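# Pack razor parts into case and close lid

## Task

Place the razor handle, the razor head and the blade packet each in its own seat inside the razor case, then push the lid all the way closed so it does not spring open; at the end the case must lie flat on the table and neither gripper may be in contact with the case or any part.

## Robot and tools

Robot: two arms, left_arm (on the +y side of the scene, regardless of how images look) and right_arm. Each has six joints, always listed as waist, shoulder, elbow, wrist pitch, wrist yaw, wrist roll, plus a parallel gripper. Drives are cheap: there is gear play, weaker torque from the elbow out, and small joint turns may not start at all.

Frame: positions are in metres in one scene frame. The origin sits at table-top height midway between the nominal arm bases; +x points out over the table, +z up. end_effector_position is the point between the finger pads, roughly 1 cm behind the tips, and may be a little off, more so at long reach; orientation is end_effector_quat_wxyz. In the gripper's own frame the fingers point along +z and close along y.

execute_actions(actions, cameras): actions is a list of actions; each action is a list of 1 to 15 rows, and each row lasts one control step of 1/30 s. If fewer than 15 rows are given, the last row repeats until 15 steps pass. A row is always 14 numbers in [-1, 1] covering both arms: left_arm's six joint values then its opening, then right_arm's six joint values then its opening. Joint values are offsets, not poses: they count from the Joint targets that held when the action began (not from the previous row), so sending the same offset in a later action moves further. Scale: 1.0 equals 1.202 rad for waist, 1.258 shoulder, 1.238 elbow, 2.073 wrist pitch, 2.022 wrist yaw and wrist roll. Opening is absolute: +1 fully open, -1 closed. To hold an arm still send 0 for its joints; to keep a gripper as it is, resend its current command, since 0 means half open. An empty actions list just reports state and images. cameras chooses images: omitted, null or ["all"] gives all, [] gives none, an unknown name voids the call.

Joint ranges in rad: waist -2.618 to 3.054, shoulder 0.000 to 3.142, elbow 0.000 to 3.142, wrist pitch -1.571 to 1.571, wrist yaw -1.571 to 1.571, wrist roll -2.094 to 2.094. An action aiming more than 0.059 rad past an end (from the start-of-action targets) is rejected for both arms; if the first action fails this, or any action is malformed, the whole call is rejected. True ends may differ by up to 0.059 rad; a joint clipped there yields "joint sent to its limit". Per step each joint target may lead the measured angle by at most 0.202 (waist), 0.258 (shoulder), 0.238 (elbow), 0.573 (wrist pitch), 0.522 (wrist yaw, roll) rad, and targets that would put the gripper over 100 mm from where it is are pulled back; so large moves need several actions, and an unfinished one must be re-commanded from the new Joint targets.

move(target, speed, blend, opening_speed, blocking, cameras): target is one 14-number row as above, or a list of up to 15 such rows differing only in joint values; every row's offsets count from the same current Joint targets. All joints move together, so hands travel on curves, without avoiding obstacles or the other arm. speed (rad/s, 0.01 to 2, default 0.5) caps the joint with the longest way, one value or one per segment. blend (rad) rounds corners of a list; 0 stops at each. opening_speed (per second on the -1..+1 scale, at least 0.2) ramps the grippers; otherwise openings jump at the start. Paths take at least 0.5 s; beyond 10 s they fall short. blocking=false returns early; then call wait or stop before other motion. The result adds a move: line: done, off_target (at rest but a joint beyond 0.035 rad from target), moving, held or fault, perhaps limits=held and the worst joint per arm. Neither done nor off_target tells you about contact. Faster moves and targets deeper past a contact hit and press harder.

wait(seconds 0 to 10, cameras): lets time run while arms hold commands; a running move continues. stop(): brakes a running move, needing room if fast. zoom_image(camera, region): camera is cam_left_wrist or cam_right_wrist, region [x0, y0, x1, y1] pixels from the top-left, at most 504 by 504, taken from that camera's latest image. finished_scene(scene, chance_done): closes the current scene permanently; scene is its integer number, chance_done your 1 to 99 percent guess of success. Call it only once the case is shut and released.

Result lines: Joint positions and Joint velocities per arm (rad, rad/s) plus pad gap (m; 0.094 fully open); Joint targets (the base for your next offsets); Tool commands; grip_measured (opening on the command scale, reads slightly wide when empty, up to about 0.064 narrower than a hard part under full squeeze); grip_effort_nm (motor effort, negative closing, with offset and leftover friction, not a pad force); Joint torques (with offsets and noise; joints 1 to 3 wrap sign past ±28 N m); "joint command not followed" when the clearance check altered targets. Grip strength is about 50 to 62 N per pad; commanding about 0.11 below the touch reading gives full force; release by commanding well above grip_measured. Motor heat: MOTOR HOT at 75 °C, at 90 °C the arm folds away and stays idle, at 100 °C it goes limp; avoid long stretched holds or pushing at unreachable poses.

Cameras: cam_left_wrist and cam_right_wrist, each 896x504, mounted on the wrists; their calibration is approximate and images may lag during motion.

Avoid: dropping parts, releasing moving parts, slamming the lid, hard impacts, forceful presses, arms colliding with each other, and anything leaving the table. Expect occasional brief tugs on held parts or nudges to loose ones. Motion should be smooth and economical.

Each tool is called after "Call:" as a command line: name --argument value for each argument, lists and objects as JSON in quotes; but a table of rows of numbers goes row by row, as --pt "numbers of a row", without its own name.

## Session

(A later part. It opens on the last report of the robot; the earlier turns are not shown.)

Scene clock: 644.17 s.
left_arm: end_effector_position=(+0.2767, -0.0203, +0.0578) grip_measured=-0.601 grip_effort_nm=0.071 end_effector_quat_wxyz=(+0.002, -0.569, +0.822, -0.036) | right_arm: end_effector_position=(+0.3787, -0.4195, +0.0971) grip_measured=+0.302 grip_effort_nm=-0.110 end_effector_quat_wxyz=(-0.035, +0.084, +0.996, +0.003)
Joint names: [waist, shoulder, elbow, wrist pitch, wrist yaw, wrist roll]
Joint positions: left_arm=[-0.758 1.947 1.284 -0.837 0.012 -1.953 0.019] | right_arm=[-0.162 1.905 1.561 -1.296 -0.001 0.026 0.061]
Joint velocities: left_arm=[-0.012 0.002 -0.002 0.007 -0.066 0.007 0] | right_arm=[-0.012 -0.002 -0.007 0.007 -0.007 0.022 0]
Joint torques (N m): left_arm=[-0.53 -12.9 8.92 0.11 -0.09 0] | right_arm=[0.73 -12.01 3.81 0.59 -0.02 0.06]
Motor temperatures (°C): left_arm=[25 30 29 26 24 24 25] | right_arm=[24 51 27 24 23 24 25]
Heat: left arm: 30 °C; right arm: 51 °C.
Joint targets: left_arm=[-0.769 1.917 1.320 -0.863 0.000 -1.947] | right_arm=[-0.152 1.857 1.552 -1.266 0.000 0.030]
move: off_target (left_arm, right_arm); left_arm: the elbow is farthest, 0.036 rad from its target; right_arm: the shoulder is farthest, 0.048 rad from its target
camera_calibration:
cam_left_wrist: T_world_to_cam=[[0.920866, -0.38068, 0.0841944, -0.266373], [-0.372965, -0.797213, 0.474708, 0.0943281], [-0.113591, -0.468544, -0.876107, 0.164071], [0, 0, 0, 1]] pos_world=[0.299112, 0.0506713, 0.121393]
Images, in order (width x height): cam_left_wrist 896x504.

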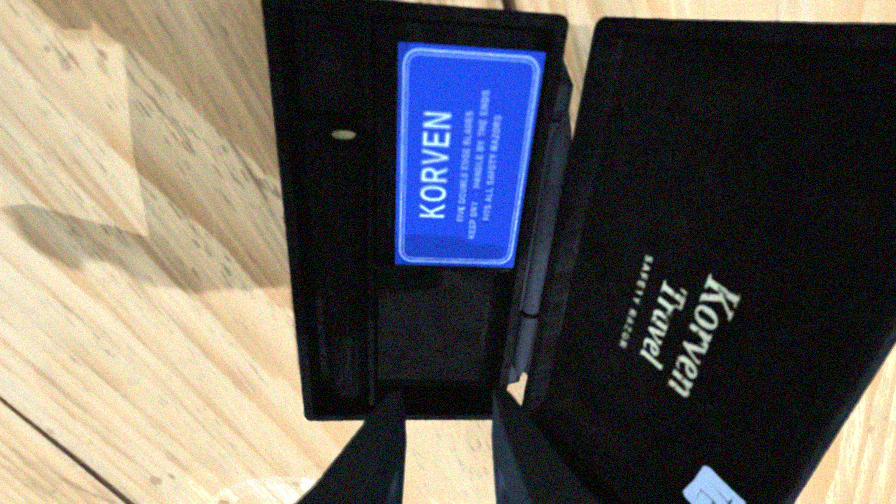

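Call:
move --pt "0 -0.16 0.02 -0.10 0 0 -0.6 0 0 0 0 0 0 0.3" --pt "0.8 -0.25 0.02 -0.10 0 0.5 -0.6 0 0 0 0 0 0 0.3" --pt "0.8 -0.25 0.02 -0.10 0 0.5 -0.6 0.666 0 0 0 0 0 0.3" --cameras '["cam_right_wrist"]' --speed 0.8 --blend '[0.05,0.05,0]'

Scene clock: 668.83 s.
left_arm: end_effector_position=(+0.3417, +0.2996, +0.1654) grip_measured=-0.601 grip_effort_nm=0.061 end_effector_quat_wxyz=(+0.098, -0.548, +0.829, -0.044) | right_arm: end_effector_position=(+0.3067, -0.1580, +0.0970) grip_measured=+0.302 grip_effort_nm=-0.115 end_effector_quat_wxyz=(-0.031, -0.326, +0.945, -0.013)
Joint names: [waist, shoulder, elbow, wrist pitch, wrist yaw, wrist roll]
Joint positions: left_arm=[0.203 1.634 1.32 -1.042 0.012 -0.952 0.019] | right_arm=[0.66 1.905 1.561 -1.294 0.003 0.015 0.061]
Joint velocities: left_arm=[-0.007 0.002 -0.007 -0.022 -0.022 0.007 -0.001] | right_arm=[-0.017 -0.002 -0.012 -0.007 -0.037 -0.007 0]
Joint torques (N m): left_arm=[-0.5 -10.56 8.84 0.41 -0.09 0.15] | right_arm=[-0.46 -12.01 3.82 0.57 0.03 0.06]
Motor temperatures (°C): left_arm=[25 31 30 26 24 24 25] | right_arm=[24 51 27 24 23 24 25]
Heat: left arm: 31 °C; right arm: 51 °C.
Joint targets: left_arm=[0.192 1.602 1.345 -1.070 0.000 -0.936] | right_arm=[0.648 1.857 1.552 -1.266 0.000 0.030]
move: off_target (right_arm); right_arm: the shoulder is farthest, 0.048 rad from its target
camera_calibration:
cam_right_wrist: T_world_to_cam=[[0.608542, -0.79351, -0.0042654, -0.310433], [-0.693312, -0.5343, 0.483572, 0.120755], [-0.385999, -0.291317, -0.875294, 0.248215], [0, 0, 0, 1]] pos_world=[0.368443, -0.109503, 0.157543]
Images, in order (width x height): cam_right_wrist 896x504.

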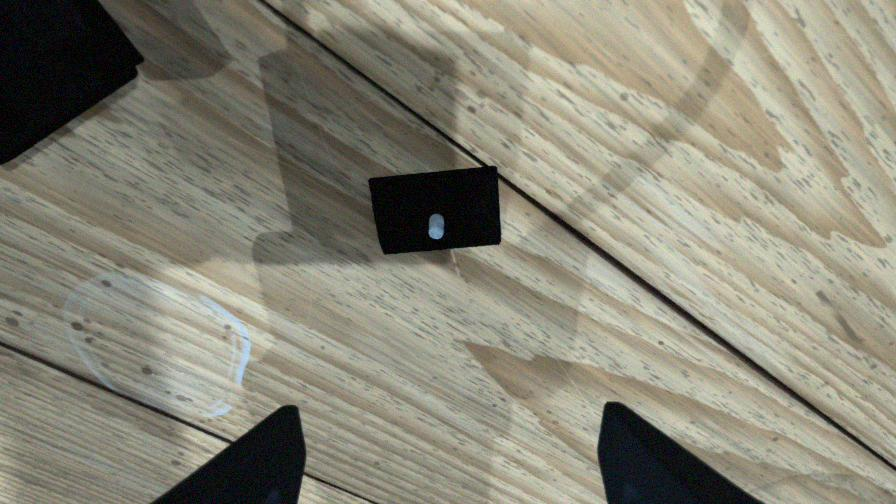

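Call:
move --target '[0,0,0,0,0,0,-0.6,0.003,0.030,-0.197,0.160,0,-0.039,0.3]' --cameras '["cam_right_wrist"]'

Scene clock: 680.37 s.
left_arm: end_effector_position=(+0.3417, +0.2996, +0.1654) grip_measured=-0.601 grip_effort_nm=0.066 end_effector_quat_wxyz=(+0.098, -0.548, +0.829, -0.044) | right_arm: end_effector_position=(+0.3097, -0.1552, +0.0368) grip_measured=+0.302 grip_effort_nm=-0.120 end_effector_quat_wxyz=(+0.003, -0.348, +0.938, +0.000)
Joint names: [waist, shoulder, elbow, wrist pitch, wrist yaw, wrist roll]
Joint positions: left_arm=[0.203 1.634 1.32 -1.042 0.012 -0.952 0.019] | right_arm=[0.66 1.904 1.315 -0.977 0.002 -0.031 0.061]
Joint velocities: left_arm=[0.007 -0.007 -0.002 -0.037 0.081 -0.066 0.001] | right_arm=[-0.022 0.012 -0.007 -0.051 -0.022 -0.007 0]
Joint torques (N m): left_arm=[-0.53 -10.55 8.79 0.41 -0.08 0.13] | right_arm=[-0.18 -8.69 3.79 0.83 0 -0.11]
Motor temperatures (°C): left_arm=[25 30 30 26 24 24 25] | right_arm=[24 51 27 24 23 24 25]
Heat: left arm: 30 °C; right arm: 51 °C.
Joint targets: left_arm=[0.192 1.602 1.345 -1.070 0.000 -0.936] | right_arm=[0.652 1.895 1.308 -0.934 0.000 -0.049]
move: off_target (right_arm); right_arm: the wrist pitch is farthest, 0.043 rad from its target
camera_calibration:
cam_right_wrist: T_world_to_cam=[[0.644686, -0.764412, -0.0073498, -0.316879], [-0.692465, -0.588027, 0.41799, 0.147321], [-0.323838, -0.264383, -0.908422, 0.183613], [0, 0, 0, 1]] pos_world=[0.365763, -0.107053, 0.102891]
Images, in order (width x height): cam_right_wrist 896x504.

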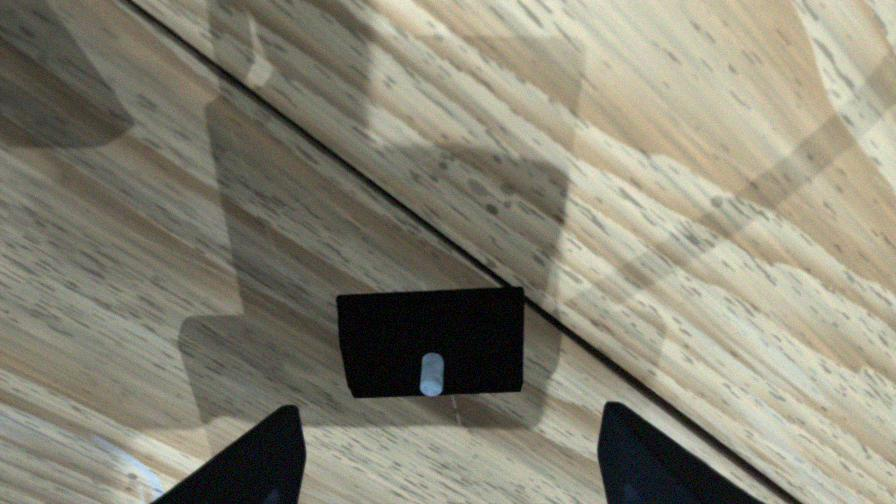

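Call:
move --target '[0,0,0,0,0,0,-0.6,0.015,0.026,-0.040,0.040,0,-0.013,0.3]' --cameras '["cam_right_wrist"]' --speed 0.25

Call:
move --target '[0,0,0,0,0,0,-0.6,0,0,0,0,0,0,-0.2]' --cameras '["cam_right_wrist"]' --opening_speed 0.3

Scene clock: 692.63 s.
left_arm: end_effector_position=(+0.3417, +0.2996, +0.1654) grip_measured=-0.601 grip_effort_nm=0.071 end_effector_quat_wxyz=(+0.098, -0.548, +0.829, -0.044) | right_arm: end_effector_position=(+0.3112, -0.1540, +0.0189) grip_measured=+0.302 grip_effort_nm=-0.115 end_effector_quat_wxyz=(+0.009, -0.360, +0.933, +0.002)
Joint names: [waist, shoulder, elbow, wrist pitch, wrist yaw, wrist roll]
Joint positions: left_arm=[0.203 1.634 1.32 -1.042 0.012 -0.952 0.019] | right_arm=[0.66 1.924 1.266 -0.894 0.002 -0.057 0.061]
Joint velocities: left_arm=[0.007 -0.007 -0.017 0.007 0.007 0.037 0.001] | right_arm=[-0.012 0.007 -0.002 -0.066 -0.022 0.037 -0.001]
Joint torques (N m): left_arm=[-0.55 -10.44 8.79 0.42 -0.1 0.08] | right_arm=[0.54 -7.76 3.69 0.87 0 -0.13]
Motor temperatures (°C): left_arm=[25 30 29 26 24 24 25] | right_arm=[24 47 27 24 23 24 25]
Heat: left arm: 30 °C; right arm: 47 °C.
Joint targets: left_arm=[0.192 1.602 1.345 -1.070 0.000 -0.936] | right_arm=[0.670 1.928 1.258 -0.851 0.000 -0.076]
move: off_target (right_arm); right_arm: the wrist pitch is farthest, 0.043 rad from its target
camera_calibration:
cam_right_wrist: T_world_to_cam=[[0.664473, -0.747284, -0.00654768, -0.320586], [-0.681345, -0.609394, 0.405472, 0.149993], [-0.306993, -0.264964, -0.914084, 0.162936], [0, 0, 0, 1]] pos_world=[0.365238, -0.104991, 0.0860201]
Images, in order (width x height): cam_right_wrist 896x504.

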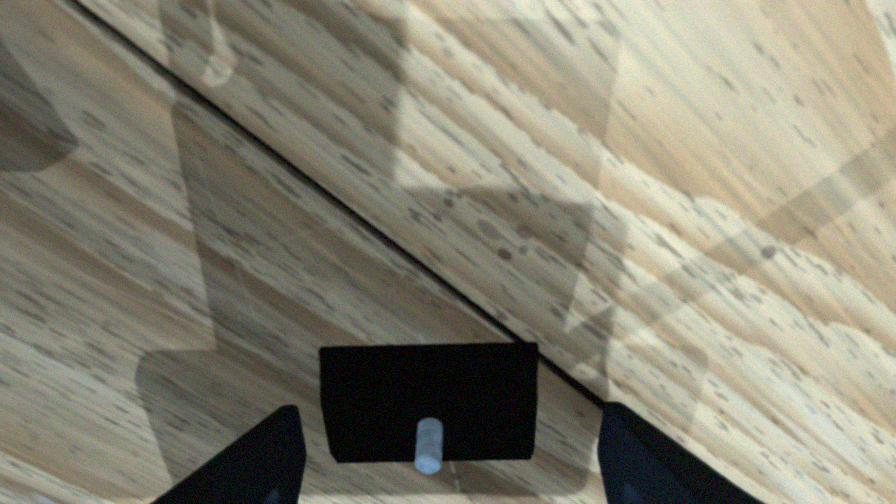

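Scene clock: 694.67 s.
left_arm: end_effector_position=(+0.3417, +0.2996, +0.1654) grip_measured=-0.601 grip_effort_nm=0.066 end_effector_quat_wxyz=(+0.098, -0.548, +0.829, -0.044) | right_arm: end_effector_position=(+0.3112, -0.1540, +0.0189) grip_measured=-0.197 grip_effort_nm=-0.979 end_effector_quat_wxyz=(+0.009, -0.360, +0.933, +0.002)
Joint names: [waist, shoulder, elbow, wrist pitch, wrist yaw, wrist roll]
Joint positions: left_arm=[0.203 1.634 1.32 -1.042 0.012 -0.952 0.019] | right_arm=[0.66 1.924 1.266 -0.894 0.002 -0.059 0.038]
Joint velocities: left_arm=[-0.007 -0.002 -0.002 -0.051 -0.051 -0.037 0.001] | right_arm=[-0.017 0.017 -0.007 0.051 0.007 -0.007 -0.001]
Joint torques (N m): left_arm=[-0.47 -10.43 8.75 0.4 -0.06 0.11] | right_arm=[0.54 -7.72 3.7 0.87 0.01 -0.13]
Motor temperatures (°C): left_arm=[25 30 29 26 24 24 25] | right_arm=[24 47 27 24 23 24 25]
Heat: left arm: 30 °C; right arm: 47 °C.
Joint targets: left_arm=[0.192 1.602 1.345 -1.070 0.000 -0.936] | right_arm=[0.670 1.928 1.258 -0.851 0.000 -0.076]
move: off_target (right_arm); right_arm: the wrist pitch is farthest, 0.043 rad from its target
camera_calibration:
cam_right_wrist: T_world_to_cam=[[0.665618, -0.746264, -0.00651823, -0.320786], [-0.680416, -0.610429, 0.405476, 0.149545], [-0.306571, -0.265457, -0.914083, 0.162729], [0, 0, 0, 1]] pos_world=[0.365161, -0.104907, 0.0860198]
Images, in order (width x height): cam_right_wrist 896x504.

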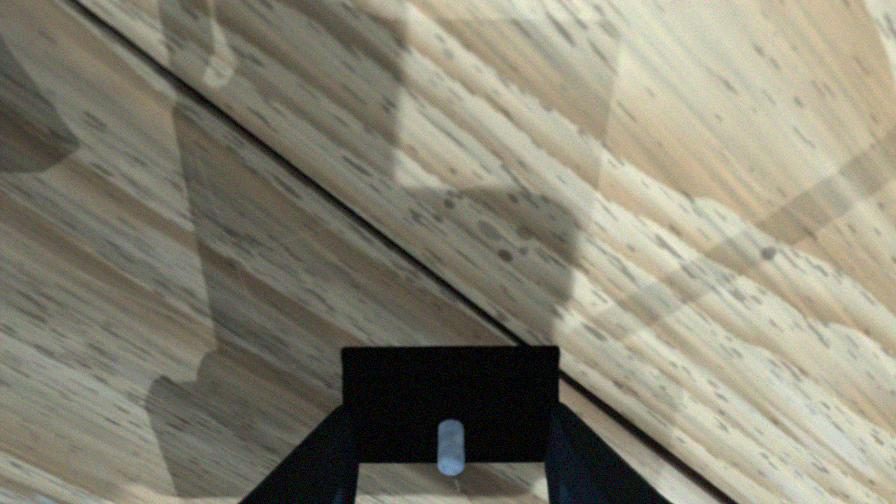

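Call:
move --pt "0 0 0 0 0 0 -0.6 0 -0.03 0.15 -0.10 0 0 -0.2" --pt "0 0 0 0 0 0 -0.6 0.24 0.224 0.672 -0.274 0 0.699 -0.2" --cameras '["cam_right_wrist"]' --blend 0.05 --speed 0.7

Call:
zoom_image --camera "cam_right_wrist" --region '[250, 50, 750, 500]'

Scene clock: 717.10 s.
left_arm: end_effector_position=(+0.3417, +0.2996, +0.1654) grip_measured=-0.601 grip_effort_nm=0.061 end_effector_quat_wxyz=(+0.098, -0.548, +0.829, -0.044) | right_arm: end_effector_position=(+0.2810, -0.0108, +0.1088) grip_measured=-0.200 grip_effort_nm=-1.018 end_effector_quat_wxyz=(+0.002, +0.169, +0.986, +0.015)
Joint names: [waist, shoulder, elbow, wrist pitch, wrist yaw, wrist roll]
Joint positions: left_arm=[0.203 1.634 1.32 -1.042 0.012 -0.952 0.019] | right_arm=[0.962 2.198 2.044 -1.388 -0.007 1.32 0.038]
Joint velocities: left_arm=[-0.007 -0.007 -0.012 0.007 0.007 -0.051 0] | right_arm=[0.002 -0.007 0.002 -0.007 0.037 0.051 0]
Joint torques (N m): left_arm=[-0.4 -10.5 8.79 0.38 -0.1 0.11] | right_arm=[0.23 -9.83 9.02 0.15 0 0.01]
Motor temperatures (°C): left_arm=[25 30 30 26 24 24 25] | right_arm=[24 44 28 24 23 24 26]
Heat: left arm: 30 °C; right arm: 44 °C.
Joint targets: left_arm=[0.192 1.602 1.345 -1.070 0.000 -0.936] | right_arm=[0.959 2.209 2.090 -1.419 0.000 1.338]
move: off_target (right_arm); right_arm: the elbow is farthest, 0.046 rad from its target
camera_calibration:
cam_right_wrist: T_world_to_cam=[[-0.341281, -0.939165, -0.0386789, 0.0911331], [-0.857083, 0.294031, 0.423031, 0.23745], [-0.385923, 0.177523, -0.905289, 0.299768], [0, 0, 0, 1]] pos_world=[0.350304, -0.0374447, 0.174453]
Images, in order (width x height): cam_right_wrist 896x504.

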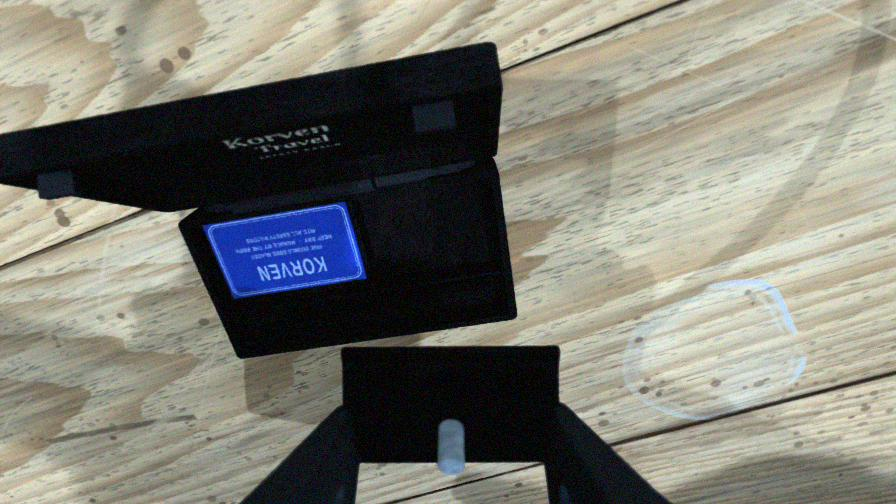

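Scaled by 1.008 from the camera's 896x504 image, which has a finer 1280x720 frame.

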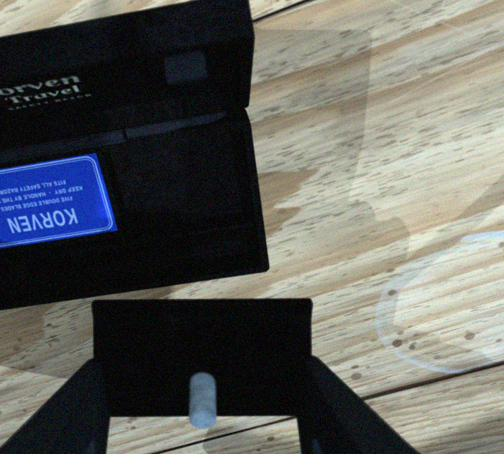

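Call:
move --target '[0,0,0,0,0,0,-0.6,0.002,0.060,-0.109,0.100,0,-0.0925,-0.2]' --cameras '["cam_right_wrist"]' --speed 0.3

Call:
zoom_image --camera "cam_right_wrist" --region '[250, 150, 700, 500]'

Scene clock: 739.57 s.
left_arm: end_effector_position=(+0.3417, +0.2996, +0.1654) grip_measured=-0.601 grip_effort_nm=0.066 end_effector_quat_wxyz=(+0.098, -0.548, +0.829, -0.044) | right_arm: end_effector_position=(+0.2872, -0.0015, +0.0538) grip_measured=-0.195 grip_effort_nm=-0.950 end_effector_quat_wxyz=(-0.002, +0.094, +0.996, +0.004)
Joint names: [waist, shoulder, elbow, wrist pitch, wrist yaw, wrist roll]
Joint positions: left_arm=[0.203 1.634 1.32 -1.042 0.012 -0.952 0.019] | right_arm=[0.962 2.281 1.963 -1.248 -0.007 1.169 0.038]
Joint velocities: left_arm=[-0.017 0.012 0.007 -0.051 -0.007 -0.022 0] | right_arm=[-0.002 -0.012 -0.007 0.007 0.007 -0.051 0]
Joint torques (N m): left_arm=[-0.42 -10.55 8.87 0.39 -0.07 0.12] | right_arm=[0.46 -11.02 4.11 0.75 0 -0.11]
Motor temperatures (°C): left_arm=[25 30 30 26 24 24 25] | right_arm=[24 42 29 24 23 24 27]
Heat: left arm: 30 °C; right arm: 42 °C.
Joint targets: left_arm=[0.192 1.602 1.345 -1.070 0.000 -0.936] | right_arm=[0.961 2.285 1.955 -1.212 0.000 1.151]
move: off_target (right_arm); right_arm: the wrist pitch is farthest, 0.037 rad from its target
camera_calibration:
cam_right_wrist: T_world_to_cam=[[-0.195543, -0.980569, -0.0157404, 0.0567293], [-0.88773, 0.170162, 0.427762, 0.271688], [-0.416772, 0.0976189, -0.903754, 0.259382], [0, 0, 0, 1]] pos_world=[0.360381, -0.0159247, 0.119093]
Images, in order (width x height): cam_right_wrist 896x504.

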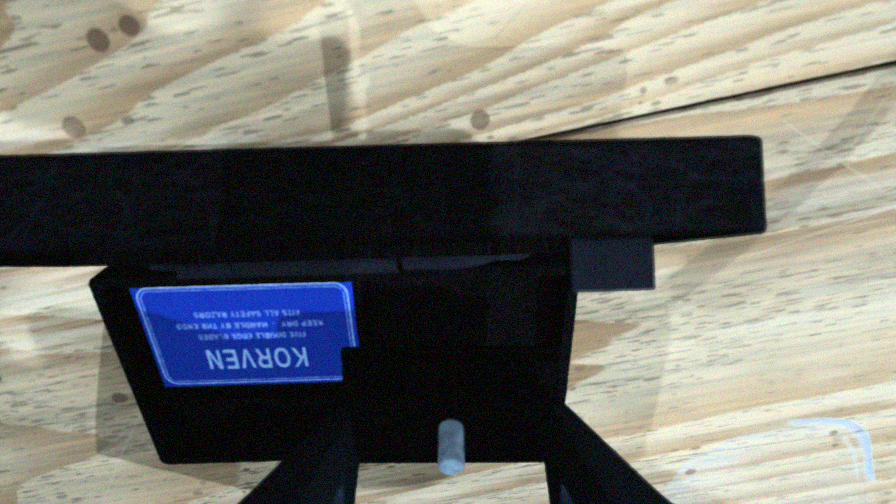

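Scaled by 1.120 from the camera's 896x504 image, which has a finer 1280x720 frame.

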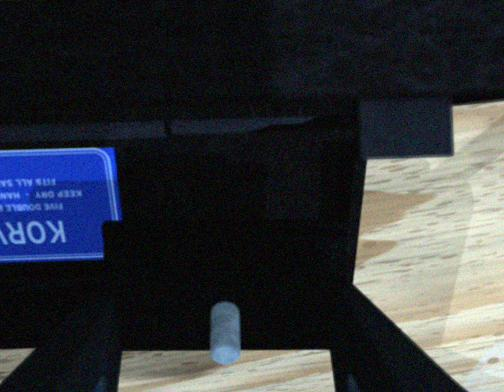

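Call:
move --target '[0,0,0,0,0,0,-0.6,0,0,-0.0514,0.0262,0,-0.012,-0.2]' --cameras '["cam_right_wrist"]' --speed 0.2

Call:
zoom_image --camera "cam_right_wrist" --region '[250, 200, 650, 500]'

Scene clock: 764.87 s.
left_arm: end_effector_position=(+0.3417, +0.2996, +0.1654) grip_measured=-0.601 grip_effort_nm=0.056 end_effector_quat_wxyz=(+0.098, -0.548, +0.829, -0.044) | right_arm: end_effector_position=(+0.2852, -0.0044, +0.0384) grip_measured=-0.193 grip_effort_nm=-0.921 end_effector_quat_wxyz=(-0.004, +0.081, +0.997, +0.000)
Joint names: [waist, shoulder, elbow, wrist pitch, wrist yaw, wrist roll]
Joint positions: left_arm=[0.203 1.634 1.32 -1.042 0.012 -0.952 0.019] | right_arm=[0.962 2.281 1.901 -1.195 -0.007 1.144 0.038]
Joint velocities: left_arm=[-0.012 0.002 -0.007 0.022 -0.037 -0.007 -0.001] | right_arm=[-0.002 -0.002 -0.002 -0.037 -0.007 -0.022 0]
Joint torques (N m): left_arm=[-0.58 -10.52 8.8 0.41 -0.06 0.12] | right_arm=[0.49 -10.89 3.88 0.77 -0.01 -0.1]
Motor temperatures (°C): left_arm=[25 30 30 26 24 24 24] | right_arm=[24 44 28 24 23 24 27]
Heat: left arm: 30 °C; right arm: 44 °C.
Joint targets: left_arm=[0.192 1.602 1.345 -1.070 0.000 -0.936] | right_arm=[0.961 2.285 1.891 -1.157 0.000 1.127]
move: off_target (right_arm); right_arm: the wrist pitch is farthest, 0.037 rad from its target
camera_calibration:
cam_right_wrist: T_world_to_cam=[[-0.17147, -0.985149, -0.00885912, 0.0460211], [-0.889886, 0.151018, 0.43046, 0.277429], [-0.42273, 0.0816948, -0.902566, 0.246522], [0, 0, 0, 1]] pos_world=[0.358984, -0.0166987, 0.103488]
Images, in order (width x height): cam_right_wrist 896x504.

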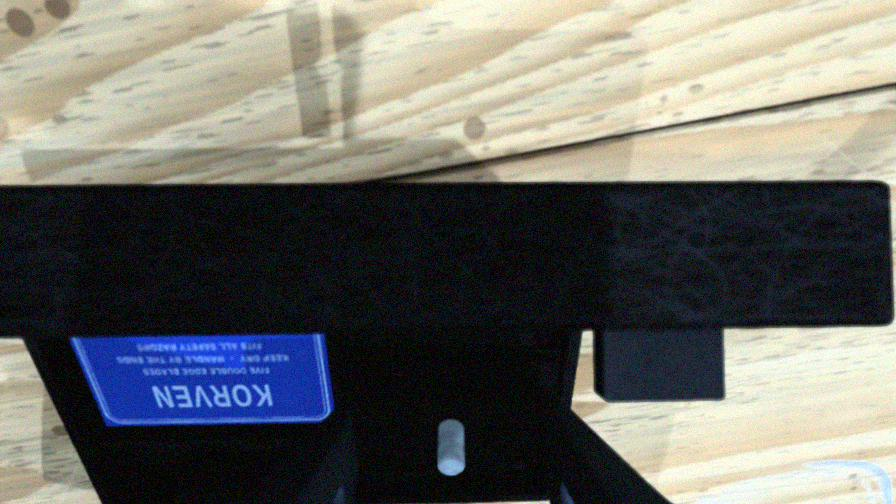

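Scaled by 1.260 from the camera's 896x504 image, which has a finer 1280x720 frame.

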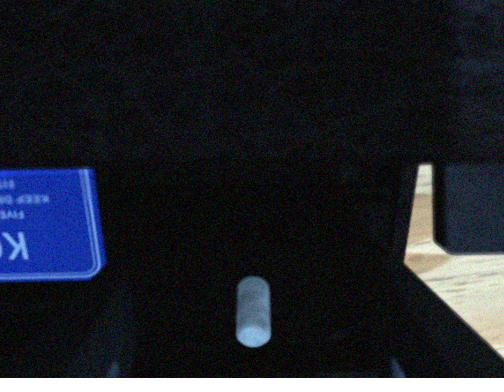

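Call:
move --target '[0,0,0,0,0,0,-0.6,0,0,-0.027,0.016,0,0,-0.2]' --cameras '["cam_right_wrist"]' --speed 0.1

Call:
move --target '[0,0,0,0,0,0,-0.6,0,0,-0.013,0.008,0,0,-0.2]' --cameras '["cam_right_wrist"]' --speed 0.1

Scene clock: 778.23 s.
left_arm: end_effector_position=(+0.3417, +0.2996, +0.1654) grip_measured=-0.601 grip_effort_nm=0.066 end_effector_quat_wxyz=(+0.098, -0.548, +0.829, -0.044) | right_arm: end_effector_position=(+0.2847, -0.0052, +0.0300) grip_measured=-0.200 grip_effort_nm=-1.018 end_effector_quat_wxyz=(-0.004, +0.081, +0.997, +0.001)
Joint names: [waist, shoulder, elbow, wrist pitch, wrist yaw, wrist roll]
Joint positions: left_arm=[0.203 1.634 1.32 -1.042 0.012 -0.952 0.019] | right_arm=[0.962 2.281 1.868 -1.159 -0.007 1.144 0.038]
Joint velocities: left_arm=[-0.007 -0.022 -0.007 -0.022 -0.007 -0.022 -0.001] | right_arm=[0.012 -0.012 0.002 0.037 0.007 -0.022 -0.001]
Joint torques (N m): left_arm=[-0.46 -10.63 8.73 0.42 -0.08 0.12] | right_arm=[0.44 -10.84 3.82 0.75 -0.01 -0.11]
Motor temperatures (°C): left_arm=[25 30 30 26 24 24 24] | right_arm=[24 45 27 24 23 24 27]
Heat: left arm: 30 °C; right arm: 45 °C.
Joint targets: left_arm=[0.192 1.602 1.345 -1.070 0.000 -0.936] | right_arm=[0.961 2.285 1.858 -1.124 0.000 1.127]
move: off_target (right_arm); right_arm: the wrist pitch is farthest, 0.036 rad from its target
camera_calibration:
cam_right_wrist: T_world_to_cam=[[-0.171462, -0.985137, -0.0102614, 0.0451219], [-0.890253, 0.15047, 0.429893, 0.280818], [-0.42196, 0.0828456, -0.902821, 0.238569], [0, 0, 0, 1]] pos_world=[0.358402, -0.0175678, 0.0951262]
Images, in order (width x height): cam_right_wrist 896x504.

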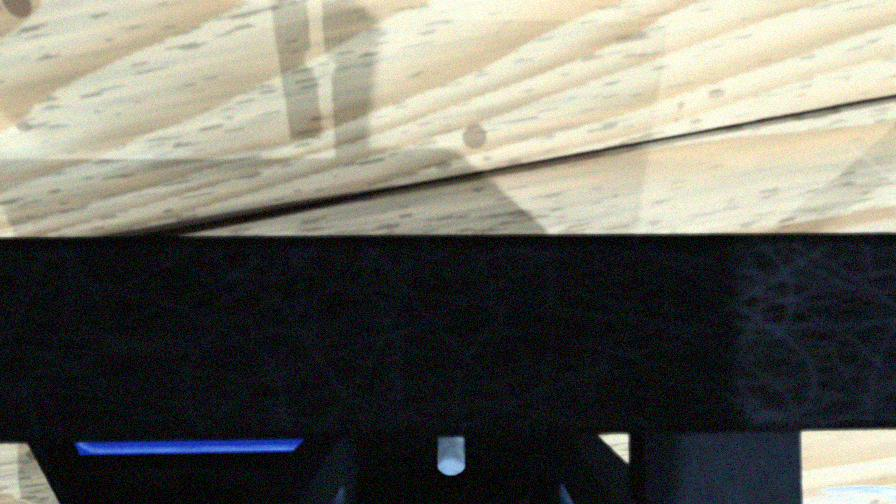

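Scene clock: 778.93 s.
left_arm: end_effector_position=(+0.3417, +0.2996, +0.1654) grip_measured=-0.601 grip_effort_nm=0.061 end_effector_quat_wxyz=(+0.098, -0.548, +0.829, -0.044) | right_arm: end_effector_position=(+0.2850, -0.0048, +0.0266) grip_measured=-0.194 grip_effort_nm=-0.906 end_effector_quat_wxyz=(-0.003, +0.081, +0.997, +0.003)
Joint names: [waist, shoulder, elbow, wrist pitch, wrist yaw, wrist roll]
Joint positions: left_arm=[0.203 1.634 1.32 -1.042 0.012 -0.952 0.019] | right_arm=[0.962 2.281 1.854 -1.141 -0.007 1.144 0.038]
Joint velocities: left_arm=[0.002 0.012 0.002 -0.037 0.037 -0.037 0] | right_arm=[-0.012 0.017 -0.007 -0.007 -0.022 0.007 -0.003]
Joint torques (N m): left_arm=[-0.54 -10.48 8.87 0.41 -0.04 0.12] | right_arm=[0.43 -10.86 3.7 0.74 0 -0.14]
Motor temperatures (°C): left_arm=[25 30 30 26 24 24 24] | right_arm=[24 45 27 24 23 24 27]
Heat: left arm: 30 °C; right arm: 45 °C.
Joint targets: left_arm=[0.192 1.602 1.345 -1.070 0.000 -0.936] | right_arm=[0.961 2.285 1.842 -1.108 0.000 1.127]
move: done
camera_calibration:
cam_right_wrist: T_world_to_cam=[[-0.17143, -0.98509, -0.0144679, 0.0456646], [-0.891351, 0.148829, 0.428186, 0.282834], [-0.419649, 0.0863001, -0.903575, 0.234939], [0, 0, 0, 1]] pos_world=[0.358524, -0.0173854, 0.0918404]
Images, in order (width x height): cam_right_wrist 896x504.

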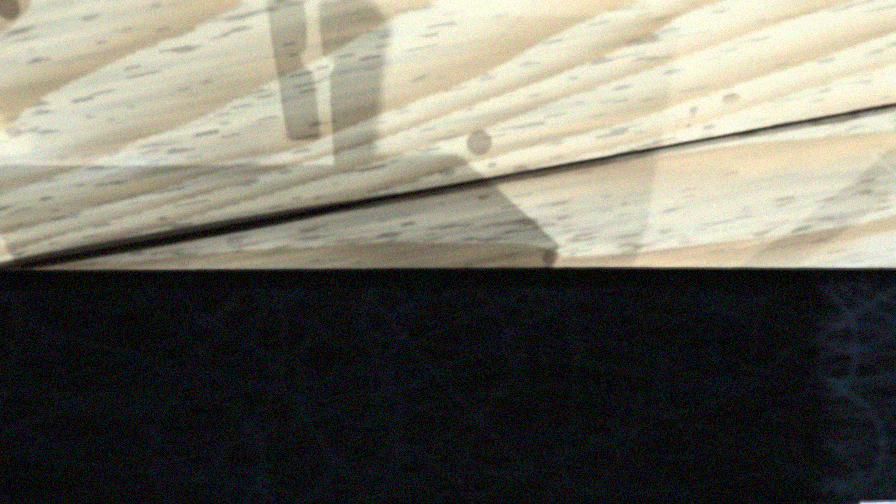

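Call:
move --target '[0,0,0,0,0,0,-0.6,0,0,-0.014,0.008,0,0,-0.2]' --cameras '[]' --speed 0.1

Call:
move --target '[0,0,0,0,0,0,-0.6,0,0,-0.014,0.008,0,0,-0.2]' --cameras '[]' --speed 0.1

Scene clock: 785.63 s.
left_arm: end_effector_position=(+0.3417, +0.2996, +0.1654) grip_measured=-0.601 grip_effort_nm=0.066 end_effector_quat_wxyz=(+0.098, -0.548, +0.829, -0.044) | right_arm: end_effector_position=(+0.2848, -0.0050, +0.0250) grip_measured=-0.194 grip_effort_nm=-0.803 end_effector_quat_wxyz=(-0.003, +0.081, +0.997, +0.003)
Joint names: [waist, shoulder, elbow, wrist pitch, wrist yaw, wrist roll]
Joint positions: left_arm=[0.203 1.634 1.32 -1.042 0.012 -0.952 0.019] | right_arm=[0.962 2.281 1.848 -1.135 -0.007 1.144 0.038]
Joint velocities: left_arm=[0.007 -0.012 0.007 0.051 0.007 -0.051 0] | right_arm=[0.007 0.007 -0.002 0.007 -0.007 0.037 -0.001]
Joint torques (N m): left_arm=[-0.5 -10.61 8.88 0.42 -0.06 0.1] | right_arm=[0.44 -10.85 2.73 0.86 0 -0.13]
Motor temperatures (°C): left_arm=[25 30 30 26 24 24 24] | right_arm=[24 45 27 24 23 24 27]
Heat: left arm: 30 °C; right arm: 45 °C.
Joint targets: left_arm=[0.192 1.602 1.345 -1.070 0.000 -0.936] | right_arm=[0.961 2.285 1.825 -1.091 0.000 1.127]
move: off_target (right_arm); right_arm: the wrist pitch is farthest, 0.043 rad from its target
No camera images: "cameras" was empty.

Scene clock: 786.33 s.
left_arm: end_effector_position=(+0.3417, +0.2996, +0.1654) grip_measured=-0.601 grip_effort_nm=0.066 end_effector_quat_wxyz=(+0.098, -0.548, +0.829, -0.044) | right_arm: end_effector_position=(+0.2847, -0.0052, +0.0241) grip_measured=-0.200 grip_effort_nm=-0.930 end_effector_quat_wxyz=(-0.002, +0.081, +0.997, +0.004)
Joint names: [waist, shoulder, elbow, wrist pitch, wrist yaw, wrist roll]
Joint positions: left_arm=[0.203 1.634 1.32 -1.042 0.012 -0.952 0.019] | right_arm=[0.962 2.278 1.838 -1.126 -0.007 1.144 0.038]
Joint velocities: left_arm=[-0.032 -0.007 -0.002 0.037 -0.095 -0.066 0] | right_arm=[-0.007 -0.007 0.002 0.007 0.007 -0.007 -0.002]
Joint torques (N m): left_arm=[-0.43 -10.54 8.81 0.41 -0.09 0.13] | right_arm=[0.46 -10.69 2 0.94 0.01 -0.13]
Motor temperatures (°C): left_arm=[25 30 30 26 24 24 24] | right_arm=[24 45 27 24 23 24 27]
Heat: left arm: 30 °C; right arm: 45 °C.
Joint targets: left_arm=[0.192 1.602 1.345 -1.070 0.000 -0.936] | right_arm=[0.961 2.285 1.807 -1.074 0.000 1.127]
move: off_target (right_arm); right_arm: the wrist pitch is farthest, 0.051 rad from its target
No camera images: "cameras" was empty.

Call:
move --target '[0,0,0,0,0,0,-0.6,0,0,0.008,-0.006,0,0,-0.05]' --cameras '[]' --opening_speed 0.2

Call:
move --target '[0,0,0,0,0,0,-0.6,0,0,0.05,-0.022,0,0,-0.05]' --cameras '["cam_right_wrist"]' --speed 0.1

Scene clock: 794.63 s.
left_arm: end_effector_position=(+0.3417, +0.2996, +0.1654) grip_measured=-0.601 grip_effort_nm=0.066 end_effector_quat_wxyz=(+0.098, -0.548, +0.829, -0.044) | right_arm: end_effector_position=(+0.2847, -0.0052, +0.0241) grip_measured=-0.130 grip_effort_nm=1.258 end_effector_quat_wxyz=(-0.002, +0.081, +0.997, +0.004)
Joint names: [waist, shoulder, elbow, wrist pitch, wrist yaw, wrist roll]
Joint positions: left_arm=[0.203 1.634 1.32 -1.042 0.012 -0.952 0.019] | right_arm=[0.962 2.278 1.838 -1.126 -0.007 1.144 0.041]
Joint velocities: left_arm=[-0.007 -0.002 0.017 -0.022 0.007 0.022 -0.001] | right_arm=[-0.012 -0.012 -0.002 -0.022 -0.066 -0.022 0]
Joint torques (N m): left_arm=[-0.59 -10.51 8.77 0.43 -0.11 0.12] | right_arm=[0.43 -10.66 2.89 0.83 0 -0.12]
Motor temperatures (°C): left_arm=[25 30 30 26 24 24 24] | right_arm=[24 45 27 24 23 24 27]
Heat: left arm: 30 °C; right arm: 45 °C.
Joint targets: left_arm=[0.192 1.602 1.345 -1.070 0.000 -0.936] | right_arm=[0.961 2.285 1.817 -1.087 0.000 1.127]
move: off_target (right_arm); right_arm: the wrist pitch is farthest, 0.039 rad from its target
No camera images: "cameras" was empty.

Scene clock: 795.50 s.
left_arm: end_effector_position=(+0.3417, +0.2996, +0.1654) grip_measured=-0.601 grip_effort_nm=0.071 end_effector_quat_wxyz=(+0.098, -0.548, +0.829, -0.044) | right_arm: end_effector_position=(+0.2850, -0.0047, +0.0252) grip_measured=-0.130 grip_effort_nm=1.258 end_effector_quat_wxyz=(-0.002, +0.081, +0.997, +0.005)
Joint names: [waist, shoulder, elbow, wrist pitch, wrist yaw, wrist roll]
Joint positions: left_arm=[0.203 1.634 1.32 -1.042 0.012 -0.952 0.019] | right_arm=[0.962 2.278 1.843 -1.129 -0.007 1.144 0.041]
Joint velocities: left_arm=[0.002 -0.007 -0.007 -0.037 -0.081 -0.007 0.001] | right_arm=[0.007 0.007 0.007 0.051 0.051 -0.022 -0.001]
Joint torques (N m): left_arm=[-0.5 -10.55 8.75 0.41 -0.11 0.13] | right_arm=[0.43 -10.67 7.95 0.4 0 -0.12]
Motor temperatures (°C): left_arm=[25 30 30 26 24 24 24] | right_arm=[24 45 27 24 23 24 27]
Heat: left arm: 30 °C; right arm: 45 °C.
Joint targets: left_arm=[0.192 1.602 1.345 -1.070 0.000 -0.936] | right_arm=[0.961 2.285 1.879 -1.132 0.000 1.127]
move: off_target (right_arm); right_arm: the elbow is farthest, 0.036 rad from its target
camera_calibration:
cam_right_wrist: T_world_to_cam=[[-0.171388, -0.985027, -0.0186742, 0.045887], [-0.892445, 0.147194, 0.42647, 0.283827], [-0.417335, 0.0897575, -0.904309, 0.233105], [0, 0, 0, 1]] pos_world=[0.358447, -0.0175008, 0.0906122]
Images, in order (width x height): cam_right_wrist 896x504.

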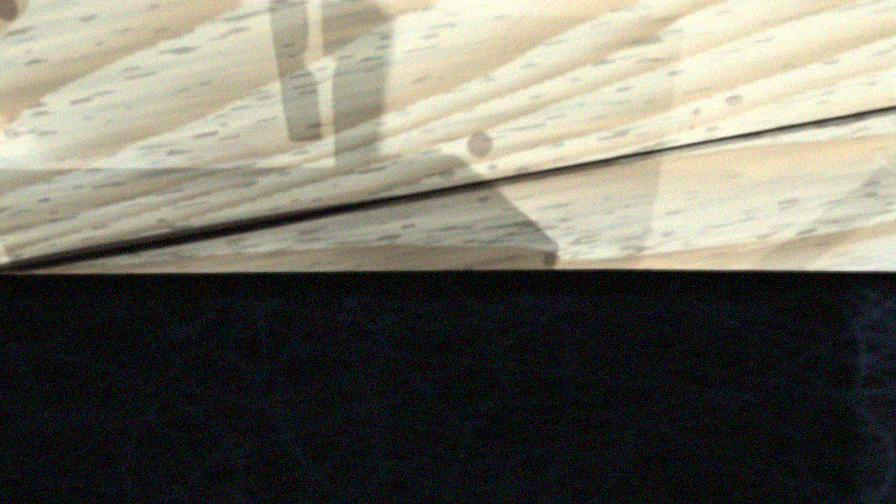

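Call:
move --target '[0,0,0,0,0,0,-0.6,0,0,0,0,0,0,-0.15]' --cameras '[]'

Call:
move --target '[0,0,0,0,0,0,-0.6,0,0,0.05,-0.028,0,0,-0.15]' --cameras '["cam_right_wrist"]' --speed 0.1

Scene clock: 800.60 s.
left_arm: end_effector_position=(+0.3417, +0.2996, +0.1654) grip_measured=-0.601 grip_effort_nm=0.061 end_effector_quat_wxyz=(+0.098, -0.548, +0.829, -0.044) | right_arm: end_effector_position=(+0.2850, -0.0047, +0.0252) grip_measured=-0.155 grip_effort_nm=0.295 end_effector_quat_wxyz=(-0.002, +0.081, +0.997, +0.005)
Joint names: [waist, shoulder, elbow, wrist pitch, wrist yaw, wrist roll]
Joint positions: left_arm=[0.203 1.634 1.32 -1.042 0.012 -0.952 0.019] | right_arm=[0.962 2.278 1.843 -1.129 -0.007 1.142 0.04]
Joint velocities: left_arm=[0.007 -0.022 -0.002 -0.081 -0.007 -0.081 0] | right_arm=[0.002 -0.017 -0.012 -0.037 -0.037 -0.051 0.001]
Joint torques (N m): left_arm=[-0.54 -10.61 8.79 0.43 -0.1 0.12] | right_arm=[0.42 -10.66 7.98 0.39 0 -0.13]
Motor temperatures (°C): left_arm=[25 30 30 26 24 24 24] | right_arm=[24 45 28 24 23 24 28]
Heat: left arm: 30 °C; right arm: 45 °C.
Joint targets: left_arm=[0.192 1.602 1.345 -1.070 0.000 -0.936] | right_arm=[0.961 2.285 1.879 -1.132 0.000 1.127]
move: off_target (right_arm); right_arm: the elbow is farthest, 0.036 rad from its target
No camera images: "cameras" was empty.

Scene clock: 801.77 s.
left_arm: end_effector_position=(+0.3417, +0.2996, +0.1654) grip_measured=-0.601 grip_effort_nm=0.066 end_effector_quat_wxyz=(+0.098, -0.548, +0.829, -0.044) | right_arm: end_effector_position=(+0.2879, -0.0004, +0.0370) grip_measured=-0.155 grip_effort_nm=0.295 end_effector_quat_wxyz=(+0.001, +0.080, +0.997, +0.010)
Joint names: [waist, shoulder, elbow, wrist pitch, wrist yaw, wrist roll]
Joint positions: left_arm=[0.203 1.634 1.32 -1.042 0.012 -0.952 0.019] | right_arm=[0.962 2.278 1.891 -1.164 -0.007 1.141 0.04]
Joint velocities: left_arm=[-0.002 0.007 0.002 -0.037 0.051 -0.081 0] | right_arm=[0.002 -0.002 -0.012 -0.022 -0.037 -0.125 0]
Joint torques (N m): left_arm=[-0.42 -10.5 8.73 0.39 -0.09 0.13] | right_arm=[0.47 -10.71 9.36 0.21 0 -0.12]
Motor temperatures (°C): left_arm=[25 30 30 26 24 24 24] | right_arm=[24 45 28 24 23 24 28]
Heat: left arm: 30 °C; right arm: 45 °C.
Joint targets: left_arm=[0.192 1.602 1.345 -1.070 0.000 -0.936] | right_arm=[0.961 2.285 1.941 -1.190 0.000 1.127]
move: off_target (right_arm); right_arm: the elbow is farthest, 0.050 rad from its target
camera_calibration:
cam_right_wrist: T_world_to_cam=[[-0.168199, -0.9853, -0.0298855, 0.0502606], [-0.895799, 0.140127, 0.421791, 0.281811], [-0.411403, 0.0977163, -0.9062, 0.242995], [0, 0, 0, 1]] pos_world=[0.360869, -0.0137121, 0.102838]
Images, in order (width x height): cam_right_wrist 896x504.

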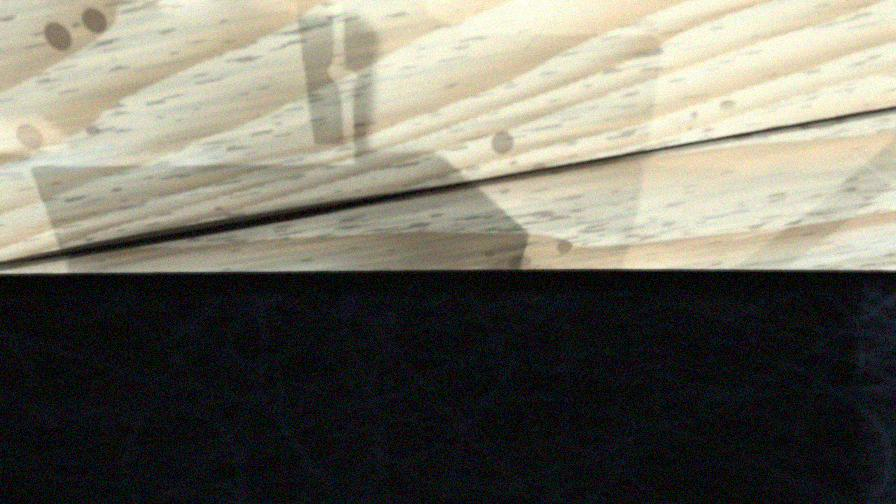

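Call:
move --target '[0,0,0,0,0,0,-0.6,0,0,-0.078,0.038,0,0,-0.15]' --cameras '[]' --speed 0.1

Call:
move --target '[0,0,0,0,0,0,-0.6,0,0,0,0,0,0,0.05]' --cameras '["cam_right_wrist"]' --opening_speed 0.2

Scene clock: 814.43 s.
left_arm: end_effector_position=(+0.3417, +0.2996, +0.1654) grip_measured=-0.601 grip_effort_nm=0.066 end_effector_quat_wxyz=(+0.098, -0.548, +0.829, -0.044) | right_arm: end_effector_position=(+0.2834, -0.0071, +0.0279) grip_measured=-0.155 grip_effort_nm=0.291 end_effector_quat_wxyz=(-0.005, +0.080, +0.997, -0.001)
Joint names: [waist, shoulder, elbow, wrist pitch, wrist yaw, wrist roll]
Joint positions: left_arm=[0.203 1.634 1.32 -1.042 0.012 -0.952 0.019] | right_arm=[0.962 2.278 1.854 -1.153 -0.007 1.141 0.04]
Joint velocities: left_arm=[0.007 -0.012 -0.032 -0.022 -0.037 -0.037 -0.001] | right_arm=[-0.007 0.002 -0.017 -0.022 0.007 -0.066 0]
Joint torques (N m): left_arm=[-0.49 -10.5 8.77 0.43 -0.1 0.16] | right_arm=[0.44 -10.82 3.89 0.8 0.01 -0.12]
Motor temperatures (°C): left_arm=[25 30 30 26 24 24 24] | right_arm=[24 46 28 24 23 24 27]
Heat: left arm: 30 °C; right arm: 46 °C.
Joint targets: left_arm=[0.192 1.602 1.345 -1.070 0.000 -0.936] | right_arm=[0.961 2.285 1.844 -1.112 0.000 1.127]
move: off_target (right_arm); right_arm: the wrist pitch is farthest, 0.042 rad from its target
No camera images: "cameras" was empty.

Scene clock: 815.63 s.
left_arm: end_effector_position=(+0.3417, +0.2996, +0.1654) grip_measured=-0.601 grip_effort_nm=0.061 end_effector_quat_wxyz=(+0.098, -0.548, +0.829, -0.044) | right_arm: end_effector_position=(+0.2836, -0.0068, +0.0279) grip_measured=-0.130 grip_effort_nm=1.258 end_effector_quat_wxyz=(-0.005, +0.080, +0.997, +0.000)
Joint names: [waist, shoulder, elbow, wrist pitch, wrist yaw, wrist roll]
Joint positions: left_arm=[0.203 1.634 1.32 -1.042 0.012 -0.952 0.019] | right_arm=[0.962 2.278 1.854 -1.152 -0.007 1.141 0.041]
Joint velocities: left_arm=[0.007 0.012 0.002 0.051 0.022 0.022 -0.001] | right_arm=[-0.002 -0.012 -0.002 -0.051 0.051 -0.022 0]
Joint torques (N m): left_arm=[-0.49 -10.52 8.81 0.41 -0.1 0.13] | right_arm=[0.43 -10.65 3.93 0.8 0 -0.13]
Motor temperatures (°C): left_arm=[25 30 30 26 24 24 24] | right_arm=[24 46 28 24 23 24 27]
Heat: left arm: 30 °C; right arm: 46 °C.
Joint targets: left_arm=[0.192 1.602 1.345 -1.070 0.000 -0.936] | right_arm=[0.961 2.285 1.844 -1.112 0.000 1.127]
move: off_target (right_arm); right_arm: the wrist pitch is farthest, 0.040 rad from its target
camera_calibration:
cam_right_wrist: T_world_to_cam=[[-0.168454, -0.985681, -0.00748428, 0.0424662], [-0.889979, 0.148826, 0.431031, 0.280927], [-0.423746, 0.0792698, -0.902306, 0.236801], [0, 0, 0, 1]] pos_world=[0.357517, -0.0187222, 0.0928965]
Images, in order (width x height): cam_right_wrist 896x504.

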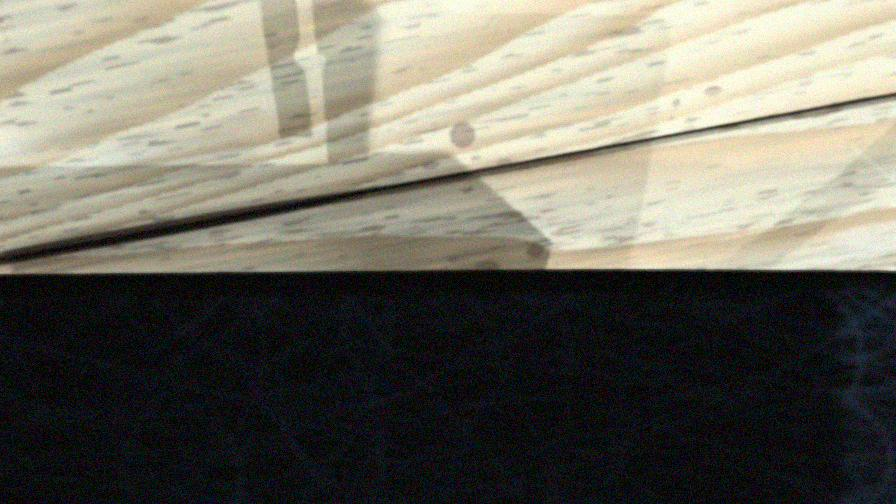

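Call:
move --target '[0,0,0,0,0,0,-0.6,0,0,-0.03,0.017,0,0,-0.15]' --cameras '[]' --speed 0.1

Call:
move --target '[0,0,0,0,0,0,-0.6,0,0,0,0,0,0,-0.17]' --cameras '[]'

Call:
move --target '[0,0,0,0,0,0,-0.6,0,0,0,0,0,0,-0.148]' --cameras '["cam_right_wrist"]'

Scene clock: 827.67 s.
left_arm: end_effector_position=(+0.3417, +0.2996, +0.1654) grip_measured=-0.601 grip_effort_nm=0.066 end_effector_quat_wxyz=(+0.098, -0.548, +0.829, -0.044) | right_arm: end_effector_position=(+0.2841, -0.0057, +0.0241) grip_measured=-0.155 grip_effort_nm=0.291 end_effector_quat_wxyz=(-0.003, +0.074, +0.997, +0.003)
Joint names: [waist, shoulder, elbow, wrist pitch, wrist yaw, wrist roll]
Joint positions: left_arm=[0.203 1.634 1.32 -1.042 0.012 -0.952 0.019] | right_arm=[0.962 2.278 1.838 -1.129 -0.009 1.13 0.04]
Joint velocities: left_arm=[0.007 0.012 -0.022 -0.066 0.007 0.037 0] | right_arm=[-0.012 -0.007 0.007 -0.007 -0.081 0.022 0.001]
Joint torques (N m): left_arm=[-0.59 -10.51 8.69 0.41 -0.08 0.12] | right_arm=[0.39 -10.66 2.04 0.95 0.02 -0.11]
Motor temperatures (°C): left_arm=[25 30 30 26 24 24 24] | right_arm=[24 47 28 24 23 24 28]
Heat: left arm: 30 °C; right arm: 47 °C.
Joint targets: left_arm=[0.192 1.602 1.345 -1.070 0.000 -0.936] | right_arm=[0.961 2.285 1.807 -1.076 0.000 1.127]
move: off_target (right_arm); right_arm: the wrist pitch is farthest, 0.052 rad from its target
No camera images: "cameras" was empty.

Scene clock: 828.17 s.
left_arm: end_effector_position=(+0.3417, +0.2996, +0.1654) grip_measured=-0.601 grip_effort_nm=0.061 end_effector_quat_wxyz=(+0.098, -0.548, +0.829, -0.044) | right_arm: end_effector_position=(+0.2841, -0.0057, +0.0241) grip_measured=-0.169 grip_effort_nm=-0.076 end_effector_quat_wxyz=(-0.003, +0.074, +0.997, +0.003)
Joint names: [waist, shoulder, elbow, wrist pitch, wrist yaw, wrist roll]
Joint positions: left_arm=[0.203 1.634 1.32 -1.042 0.012 -0.952 0.019] | right_arm=[0.962 2.278 1.838 -1.129 -0.009 1.13 0.039]
Joint velocities: left_arm=[-0.027 -0.002 -0.007 0.007 -0.007 -0.095 -0.001] | right_arm=[-0.017 -0.007 0.012 -0.066 0.007 -0.037 0]
Joint torques (N m): left_arm=[-0.49 -10.58 8.7 0.42 -0.06 0.12] | right_arm=[0.47 -10.63 1.99 0.94 0.01 -0.11]
Motor temperatures (°C): left_arm=[25 30 30 26 24 24 24] | right_arm=[24 47 27 24 23 24 28]
Heat: left arm: 30 °C; right arm: 47 °C.
Joint targets: left_arm=[0.192 1.602 1.345 -1.070 0.000 -0.936] | right_arm=[0.961 2.285 1.807 -1.076 0.000 1.127]
move: off_target (right_arm); right_arm: the wrist pitch is farthest, 0.053 rad from its target
No camera images: "cameras" was empty.

Scene clock: 828.67 s.
left_arm: end_effector_position=(+0.3417, +0.2996, +0.1654) grip_measured=-0.601 grip_effort_nm=0.066 end_effector_quat_wxyz=(+0.098, -0.548, +0.829, -0.044) | right_arm: end_effector_position=(+0.2841, -0.0057, +0.0241) grip_measured=-0.157 grip_effort_nm=0.486 end_effector_quat_wxyz=(-0.003, +0.074, +0.997, +0.003)
Joint names: [waist, shoulder, elbow, wrist pitch, wrist yaw, wrist roll]
Joint positions: left_arm=[0.203 1.634 1.32 -1.042 0.012 -0.952 0.019] | right_arm=[0.962 2.278 1.838 -1.129 -0.009 1.13 0.04]
Joint velocities: left_arm=[-0.022 0.012 -0.027 -0.066 0.037 0.022 0] | right_arm=[0.002 -0.002 -0.002 -0.066 -0.007 0.022 0]
Joint torques (N m): left_arm=[-0.57 -10.52 8.76 0.41 -0.07 0.11] | right_arm=[0.43 -10.62 2.09 0.94 0.01 -0.11]
Motor temperatures (°C): left_arm=[25 30 30 26 24 24 24] | right_arm=[24 47 27 24 23 24 28]
Heat: left arm: 30 °C; right arm: 47 °C.
Joint targets: left_arm=[0.192 1.602 1.345 -1.070 0.000 -0.936] | right_arm=[0.961 2.285 1.807 -1.076 0.000 1.127]
move: off_target (right_arm); right_arm: the wrist pitch is farthest, 0.053 rad from its target
camera_calibration:
cam_right_wrist: T_world_to_cam=[[-0.157829, -0.98735, -0.0151889, 0.0407745], [-0.892811, 0.136112, 0.429374, 0.283547], [-0.421875, 0.0813285, -0.902999, 0.232959], [0, 0, 0, 1]] pos_world=[0.357869, -0.0172816, 0.0892337]
Images, in order (width x height): cam_right_wrist 896x504.

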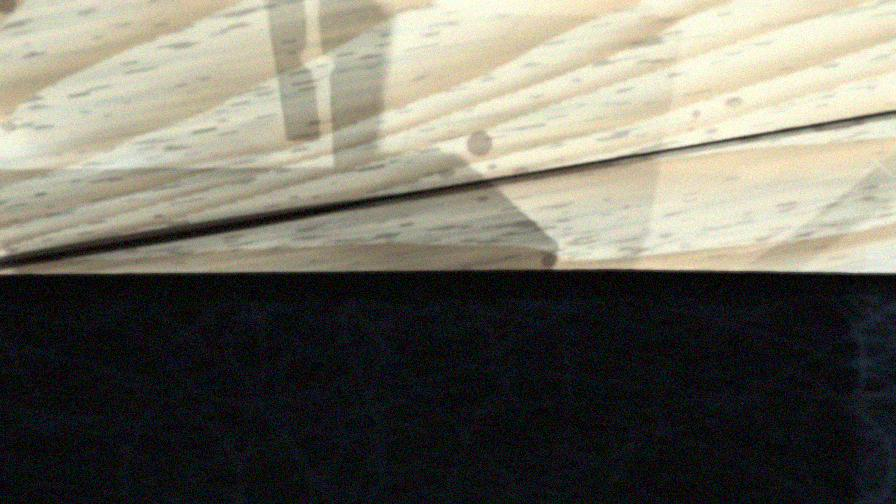

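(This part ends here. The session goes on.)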